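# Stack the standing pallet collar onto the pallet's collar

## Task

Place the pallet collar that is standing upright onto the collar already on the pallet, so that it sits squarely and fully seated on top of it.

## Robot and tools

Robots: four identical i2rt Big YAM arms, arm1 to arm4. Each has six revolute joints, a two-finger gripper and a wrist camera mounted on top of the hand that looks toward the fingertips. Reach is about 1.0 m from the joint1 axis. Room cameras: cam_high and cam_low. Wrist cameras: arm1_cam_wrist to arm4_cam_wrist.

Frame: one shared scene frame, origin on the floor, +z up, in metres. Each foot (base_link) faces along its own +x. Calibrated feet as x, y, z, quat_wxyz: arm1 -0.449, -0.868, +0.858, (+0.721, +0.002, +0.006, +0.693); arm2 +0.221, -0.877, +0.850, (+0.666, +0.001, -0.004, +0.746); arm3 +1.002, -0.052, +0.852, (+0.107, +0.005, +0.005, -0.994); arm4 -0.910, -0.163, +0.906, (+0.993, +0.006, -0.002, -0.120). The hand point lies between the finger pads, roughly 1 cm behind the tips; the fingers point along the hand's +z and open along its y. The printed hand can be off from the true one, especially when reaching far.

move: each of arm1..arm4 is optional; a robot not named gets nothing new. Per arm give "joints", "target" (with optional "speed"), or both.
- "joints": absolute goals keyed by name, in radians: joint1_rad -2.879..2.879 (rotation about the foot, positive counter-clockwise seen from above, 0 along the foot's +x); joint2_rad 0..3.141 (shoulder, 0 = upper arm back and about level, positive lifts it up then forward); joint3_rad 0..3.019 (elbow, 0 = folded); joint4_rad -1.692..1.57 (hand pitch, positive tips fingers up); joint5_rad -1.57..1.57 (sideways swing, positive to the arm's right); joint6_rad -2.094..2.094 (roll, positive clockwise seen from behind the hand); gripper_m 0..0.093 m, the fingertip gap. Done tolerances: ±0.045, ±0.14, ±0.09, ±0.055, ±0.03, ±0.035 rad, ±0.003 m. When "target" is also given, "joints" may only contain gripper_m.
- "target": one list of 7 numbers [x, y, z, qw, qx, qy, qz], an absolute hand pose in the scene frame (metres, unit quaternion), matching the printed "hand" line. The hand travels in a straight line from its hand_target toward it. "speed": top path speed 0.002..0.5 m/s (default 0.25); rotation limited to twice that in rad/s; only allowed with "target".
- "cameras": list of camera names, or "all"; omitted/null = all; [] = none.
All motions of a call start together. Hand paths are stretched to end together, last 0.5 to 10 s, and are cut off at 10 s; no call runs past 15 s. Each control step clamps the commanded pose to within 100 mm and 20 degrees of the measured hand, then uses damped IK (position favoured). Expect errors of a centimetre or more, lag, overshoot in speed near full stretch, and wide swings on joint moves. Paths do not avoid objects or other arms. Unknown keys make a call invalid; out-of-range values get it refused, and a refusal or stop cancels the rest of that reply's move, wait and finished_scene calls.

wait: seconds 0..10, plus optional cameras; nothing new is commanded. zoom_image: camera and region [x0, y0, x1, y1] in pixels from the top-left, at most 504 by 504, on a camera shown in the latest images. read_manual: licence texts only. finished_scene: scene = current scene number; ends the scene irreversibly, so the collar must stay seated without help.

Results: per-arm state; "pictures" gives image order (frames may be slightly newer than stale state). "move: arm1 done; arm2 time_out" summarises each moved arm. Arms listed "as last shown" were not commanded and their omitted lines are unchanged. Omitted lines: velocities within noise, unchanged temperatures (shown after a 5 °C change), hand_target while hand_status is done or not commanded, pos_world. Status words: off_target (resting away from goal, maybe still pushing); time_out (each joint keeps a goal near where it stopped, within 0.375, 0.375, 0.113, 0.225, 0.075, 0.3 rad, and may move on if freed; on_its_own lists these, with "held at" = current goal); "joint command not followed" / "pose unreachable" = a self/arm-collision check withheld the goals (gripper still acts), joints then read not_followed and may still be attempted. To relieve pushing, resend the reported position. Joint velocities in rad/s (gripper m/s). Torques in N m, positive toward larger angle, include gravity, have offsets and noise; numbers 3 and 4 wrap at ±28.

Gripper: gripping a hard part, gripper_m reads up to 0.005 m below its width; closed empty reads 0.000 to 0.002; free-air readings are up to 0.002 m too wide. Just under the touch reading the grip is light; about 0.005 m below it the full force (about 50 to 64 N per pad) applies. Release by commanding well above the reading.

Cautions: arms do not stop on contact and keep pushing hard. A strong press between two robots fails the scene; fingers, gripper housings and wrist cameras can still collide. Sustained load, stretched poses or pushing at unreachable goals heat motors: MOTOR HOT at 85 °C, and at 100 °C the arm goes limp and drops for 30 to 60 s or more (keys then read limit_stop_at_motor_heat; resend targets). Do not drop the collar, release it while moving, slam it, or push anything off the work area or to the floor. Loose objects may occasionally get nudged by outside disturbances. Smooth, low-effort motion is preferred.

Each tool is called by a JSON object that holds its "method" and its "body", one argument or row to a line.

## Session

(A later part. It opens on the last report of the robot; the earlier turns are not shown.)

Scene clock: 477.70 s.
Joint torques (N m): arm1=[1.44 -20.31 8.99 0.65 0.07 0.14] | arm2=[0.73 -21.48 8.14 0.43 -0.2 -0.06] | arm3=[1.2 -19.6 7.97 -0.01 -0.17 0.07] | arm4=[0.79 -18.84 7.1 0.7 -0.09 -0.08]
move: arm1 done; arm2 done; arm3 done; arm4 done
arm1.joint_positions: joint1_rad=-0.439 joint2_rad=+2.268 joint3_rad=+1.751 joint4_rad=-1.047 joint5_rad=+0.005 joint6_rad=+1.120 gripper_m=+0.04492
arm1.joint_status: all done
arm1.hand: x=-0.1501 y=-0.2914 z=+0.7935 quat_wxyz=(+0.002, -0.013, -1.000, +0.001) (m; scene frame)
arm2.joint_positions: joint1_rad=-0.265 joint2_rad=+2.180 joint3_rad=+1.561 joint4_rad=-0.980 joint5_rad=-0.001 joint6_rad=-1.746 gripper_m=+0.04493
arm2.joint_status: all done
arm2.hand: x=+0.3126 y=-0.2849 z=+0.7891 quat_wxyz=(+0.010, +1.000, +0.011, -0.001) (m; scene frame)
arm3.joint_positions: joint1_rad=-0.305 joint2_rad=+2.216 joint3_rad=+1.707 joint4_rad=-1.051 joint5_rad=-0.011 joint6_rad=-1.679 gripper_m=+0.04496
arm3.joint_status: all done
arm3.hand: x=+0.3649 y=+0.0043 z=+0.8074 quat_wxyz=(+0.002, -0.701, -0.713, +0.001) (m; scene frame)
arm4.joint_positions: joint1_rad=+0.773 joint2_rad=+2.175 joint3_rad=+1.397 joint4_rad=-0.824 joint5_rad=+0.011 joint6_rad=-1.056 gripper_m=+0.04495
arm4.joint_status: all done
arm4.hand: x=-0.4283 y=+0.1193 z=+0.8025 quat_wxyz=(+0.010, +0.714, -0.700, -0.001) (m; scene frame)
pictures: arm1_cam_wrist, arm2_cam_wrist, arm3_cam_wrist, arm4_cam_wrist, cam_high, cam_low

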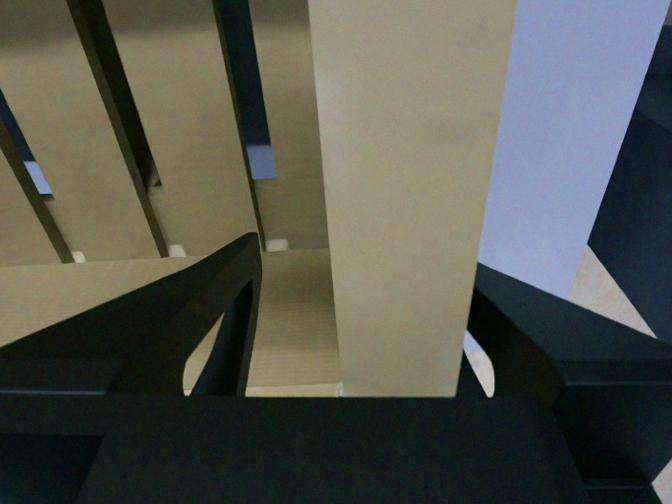

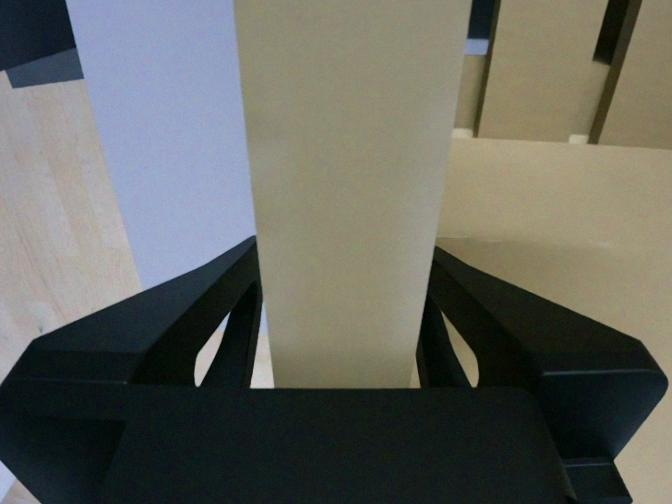

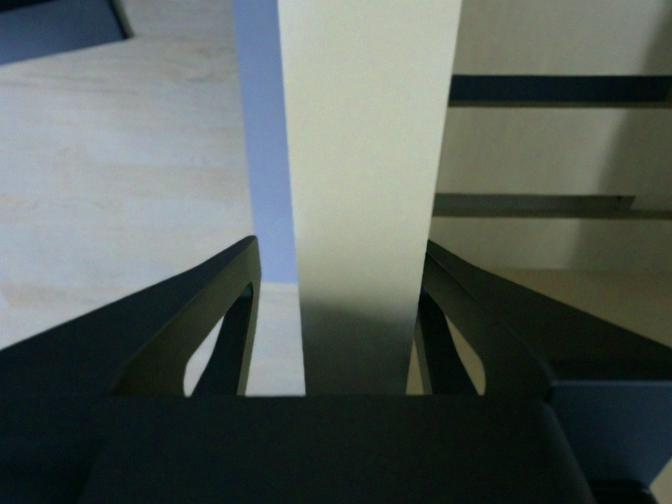

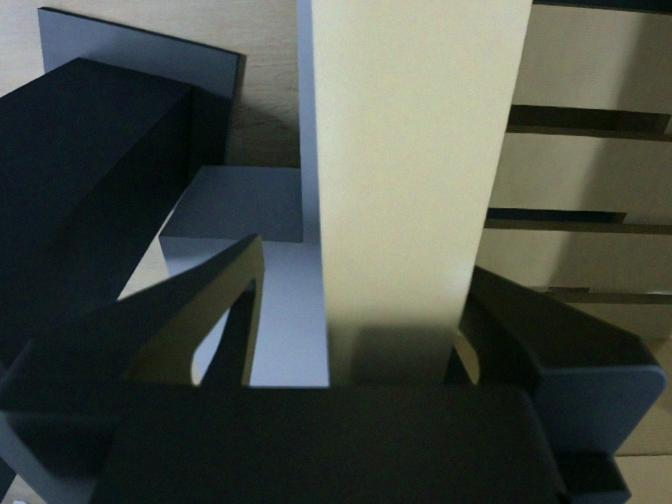

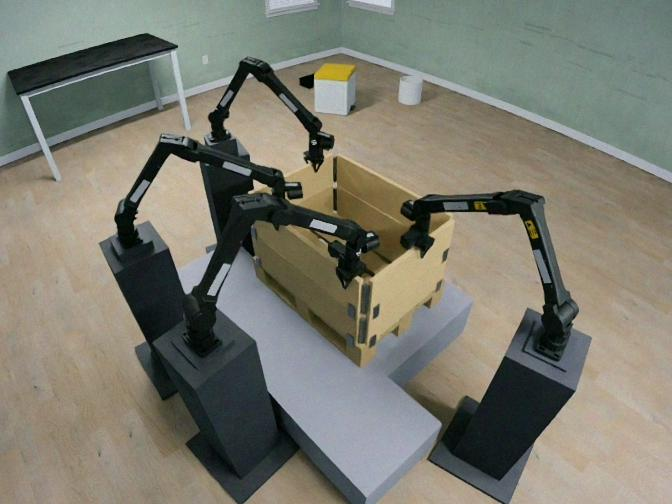

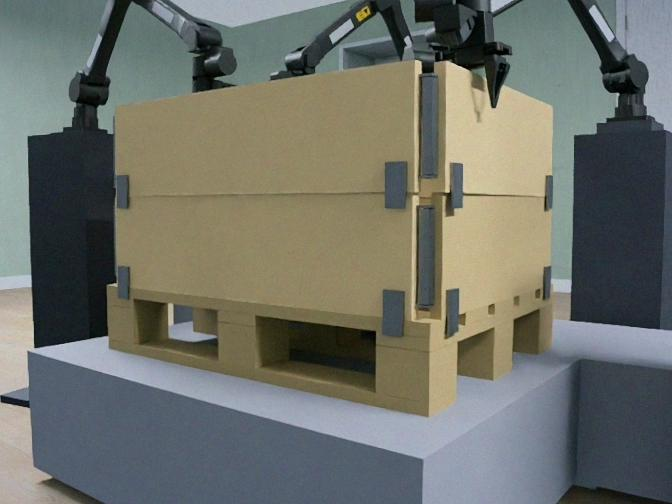

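{"method": "move", "body": {
  "arm1": {"target":[-0.156,-0.298,0.93,0,-0.013,1,0],"speed":0.12},
  "arm2": {"target":[0.308,-0.280,0.93,0,1,0.010,0],"speed":0.12},
  "arm3": {"target":[0.363,0.004,0.94,0,0.703,0.711,0],"speed":0.12},
  "arm4": {"target":[-0.416,0.122,0.94,0,-0.713,0.701,0],"speed":0.12}
}}

{"method": "zoom_image", "body": {
  "camera": "cam_low",
  "region": [370, 130, 570, 280]
}}

{"method": "zoom_image", "body": {
  "camera": "cam_high",
  "region": [230, 130, 470, 370]
}}

Scene clock: 484.43 s.
Joint torques (N m): arm1=[0.67 -21.71 15.01 -0.44 0.12 -0.11] | arm2=[0.91 -22.36 12.31 -0.49 -0.24 -0.09] | arm3=[1.03 -21.3 11.97 -0.01 -0.1 -0.02] | arm4=[-0.26 -19.78 12.37 -0.08 -0.12 -0.15]
Motor temperatures (°C): arm1=[30 47 48 30 31 28 33] | arm2=[31 40 35 30 29 27 31] | arm3=[28 55 45 34 31 26 31] | arm4=[34 43 42 29 30 29 32]
Heat: arm1: hottest joint3_rad 48 °C; arm2: hottest joint2_rad 40 °C; arm3: hottest joint2_rad 55 °C; arm4: hottest joint2_rad 43 °C.
move: arm1 off_target; arm2 off_target; arm3 off_target; arm4 off_target
arm1.joint_positions: joint1_rad=-0.439 joint2_rad=+2.108 joint3_rad=+1.762 joint4_rad=-1.281 joint5_rad=+0.005 joint6_rad=+1.094 gripper_m=+0.04492
arm1.hand: x=-0.1633 y=-0.3187 z=+0.8972 quat_wxyz=(+0.017, +0.000, -0.999, +0.029) (m; scene frame)
arm1.hand_target: x=-0.1569 y=-0.2996 z=+0.9304 quat_wxyz=(+0.000, +0.009, -1.000, +0.000) (m; scene frame)
arm1.hand_status: off_target (0.039 m and 4.1 deg from the pose sent, 0.137 m and 3.0 deg at the start)
arm2.joint_positions: joint1_rad=-0.265 joint2_rad=+2.018 joint3_rad=+1.634 joint4_rad=-1.238 joint5_rad=-0.001 joint6_rad=-1.746 gripper_m=+0.04495
arm2.hand: x=+0.3104 y=-0.2956 z=+0.9077 quat_wxyz=(+0.022, +1.000, +0.012, -0.003) (m; scene frame)
arm2.hand_target: x=+0.3076 y=-0.2810 z=+0.9300 quat_wxyz=(+0.000, +1.000, +0.010, +0.000) (m; scene frame)
arm2.hand_status: off_target (0.027 m and 2.5 deg from the pose sent, 0.141 m and 1.2 deg at the start)
arm3.joint_positions: joint1_rad=-0.305 joint2_rad=+2.093 joint3_rad=+1.803 joint4_rad=-1.321 joint5_rad=-0.011 joint6_rad=-1.679 gripper_m=+0.04500
arm3.hand: x=+0.3783 y=+0.0018 z=+0.9167 quat_wxyz=(-0.018, -0.701, -0.713, -0.015) (m; scene frame)
arm3.hand_target: x=+0.3638 y=+0.0041 z=+0.9403 quat_wxyz=(+0.001, -0.703, -0.711, +0.000) (m; scene frame)
arm3.hand_status: off_target (0.028 m and 2.7 deg from the pose sent, 0.133 m and 0.5 deg at the start)
arm4.joint_positions: joint1_rad=+0.773 joint2_rad=+1.995 joint3_rad=+1.447 joint4_rad=-1.084 joint5_rad=+0.011 joint6_rad=-1.056 gripper_m=+0.04498
arm4.hand: x=-0.4348 y=+0.1145 z=+0.9156 quat_wxyz=(+0.025, +0.714, -0.700, -0.005) (m; scene frame)
arm4.hand_target: x=-0.4169 y=+0.1213 z=+0.9402 quat_wxyz=(+0.000, +0.713, -0.701, +0.001) (m; scene frame)
arm4.hand_status: off_target (0.032 m and 2.9 deg from the pose sent, 0.138 m and 1.2 deg at the start)
pictures: arm1_cam_wrist, arm2_cam_wrist, arm3_cam_wrist, arm4_cam_wrist, cam_high, cam_low

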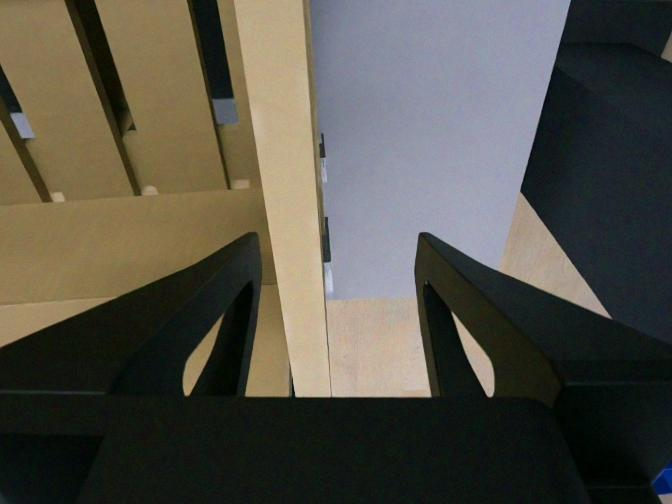

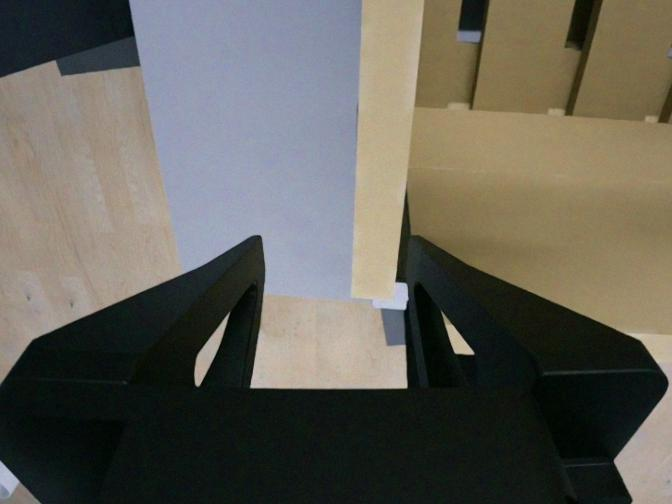

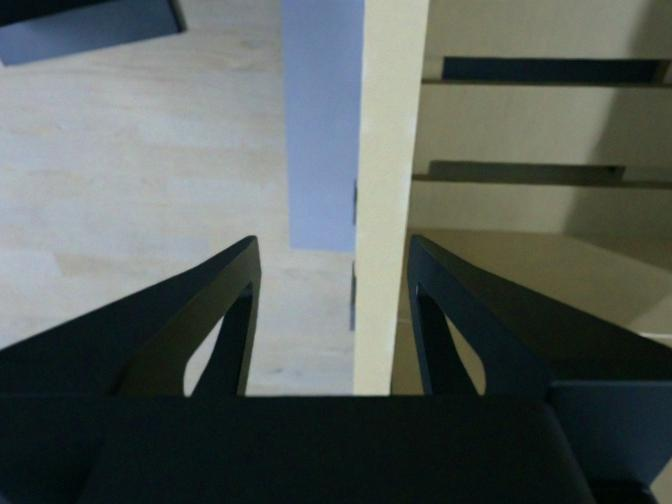

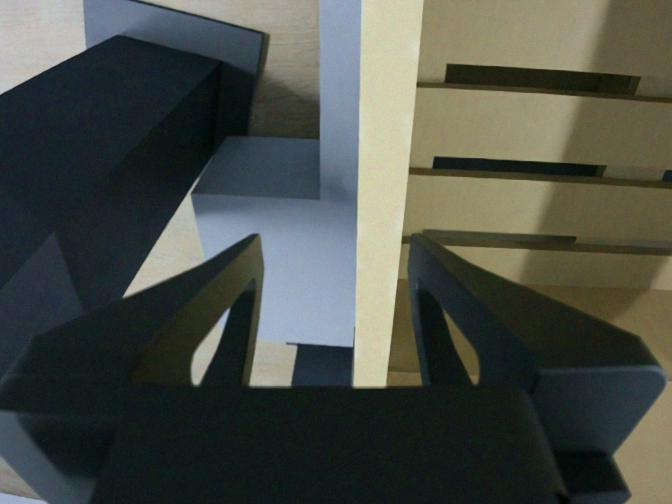

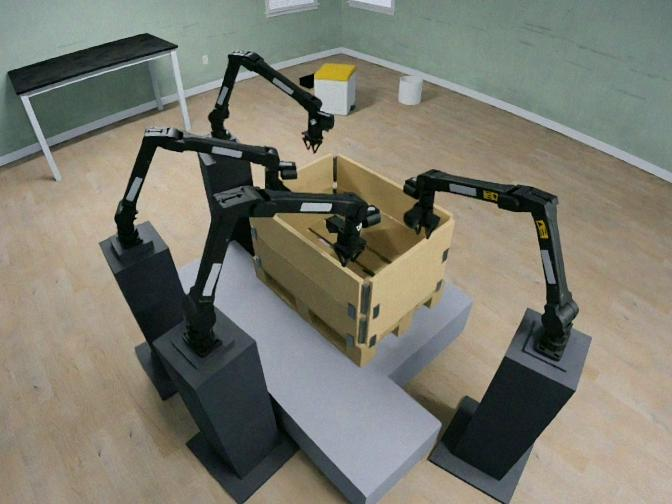

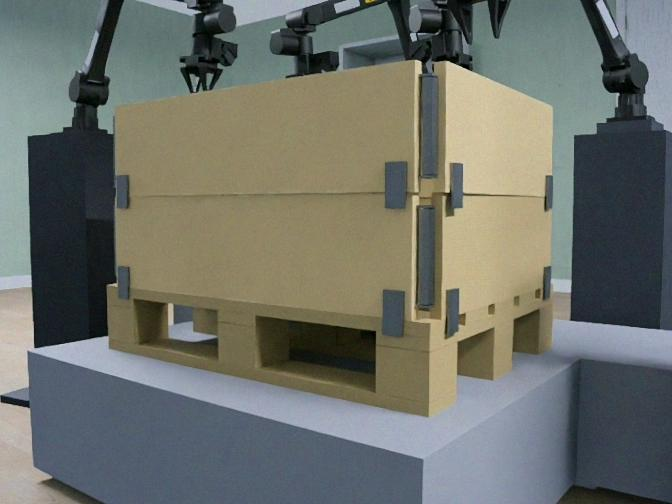

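Scaled by 2.520 from the camera's 672x504 image, which has a finer 960x720 frame.

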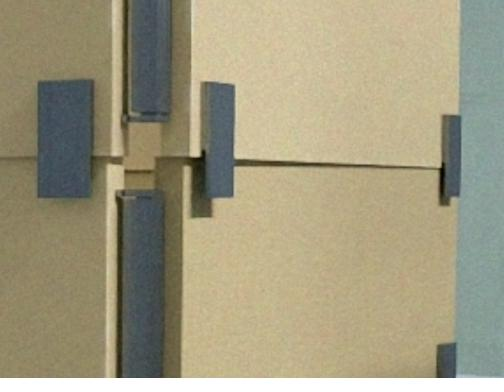

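Scaled by 2.100 from the camera's 672x504 image, which has a finer 960x720 frame.

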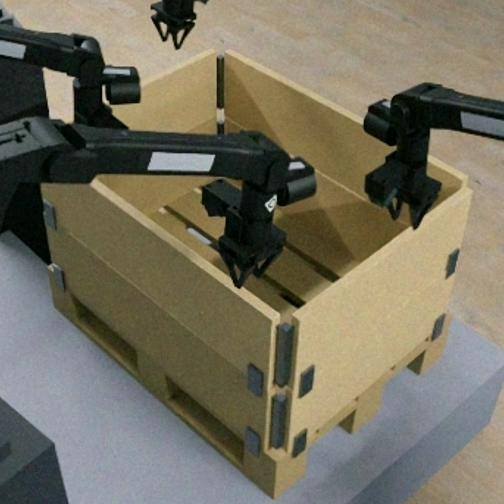

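{"method": "finished_scene", "body": {
  "scene": 1
}}

The scene is finished: the task was done.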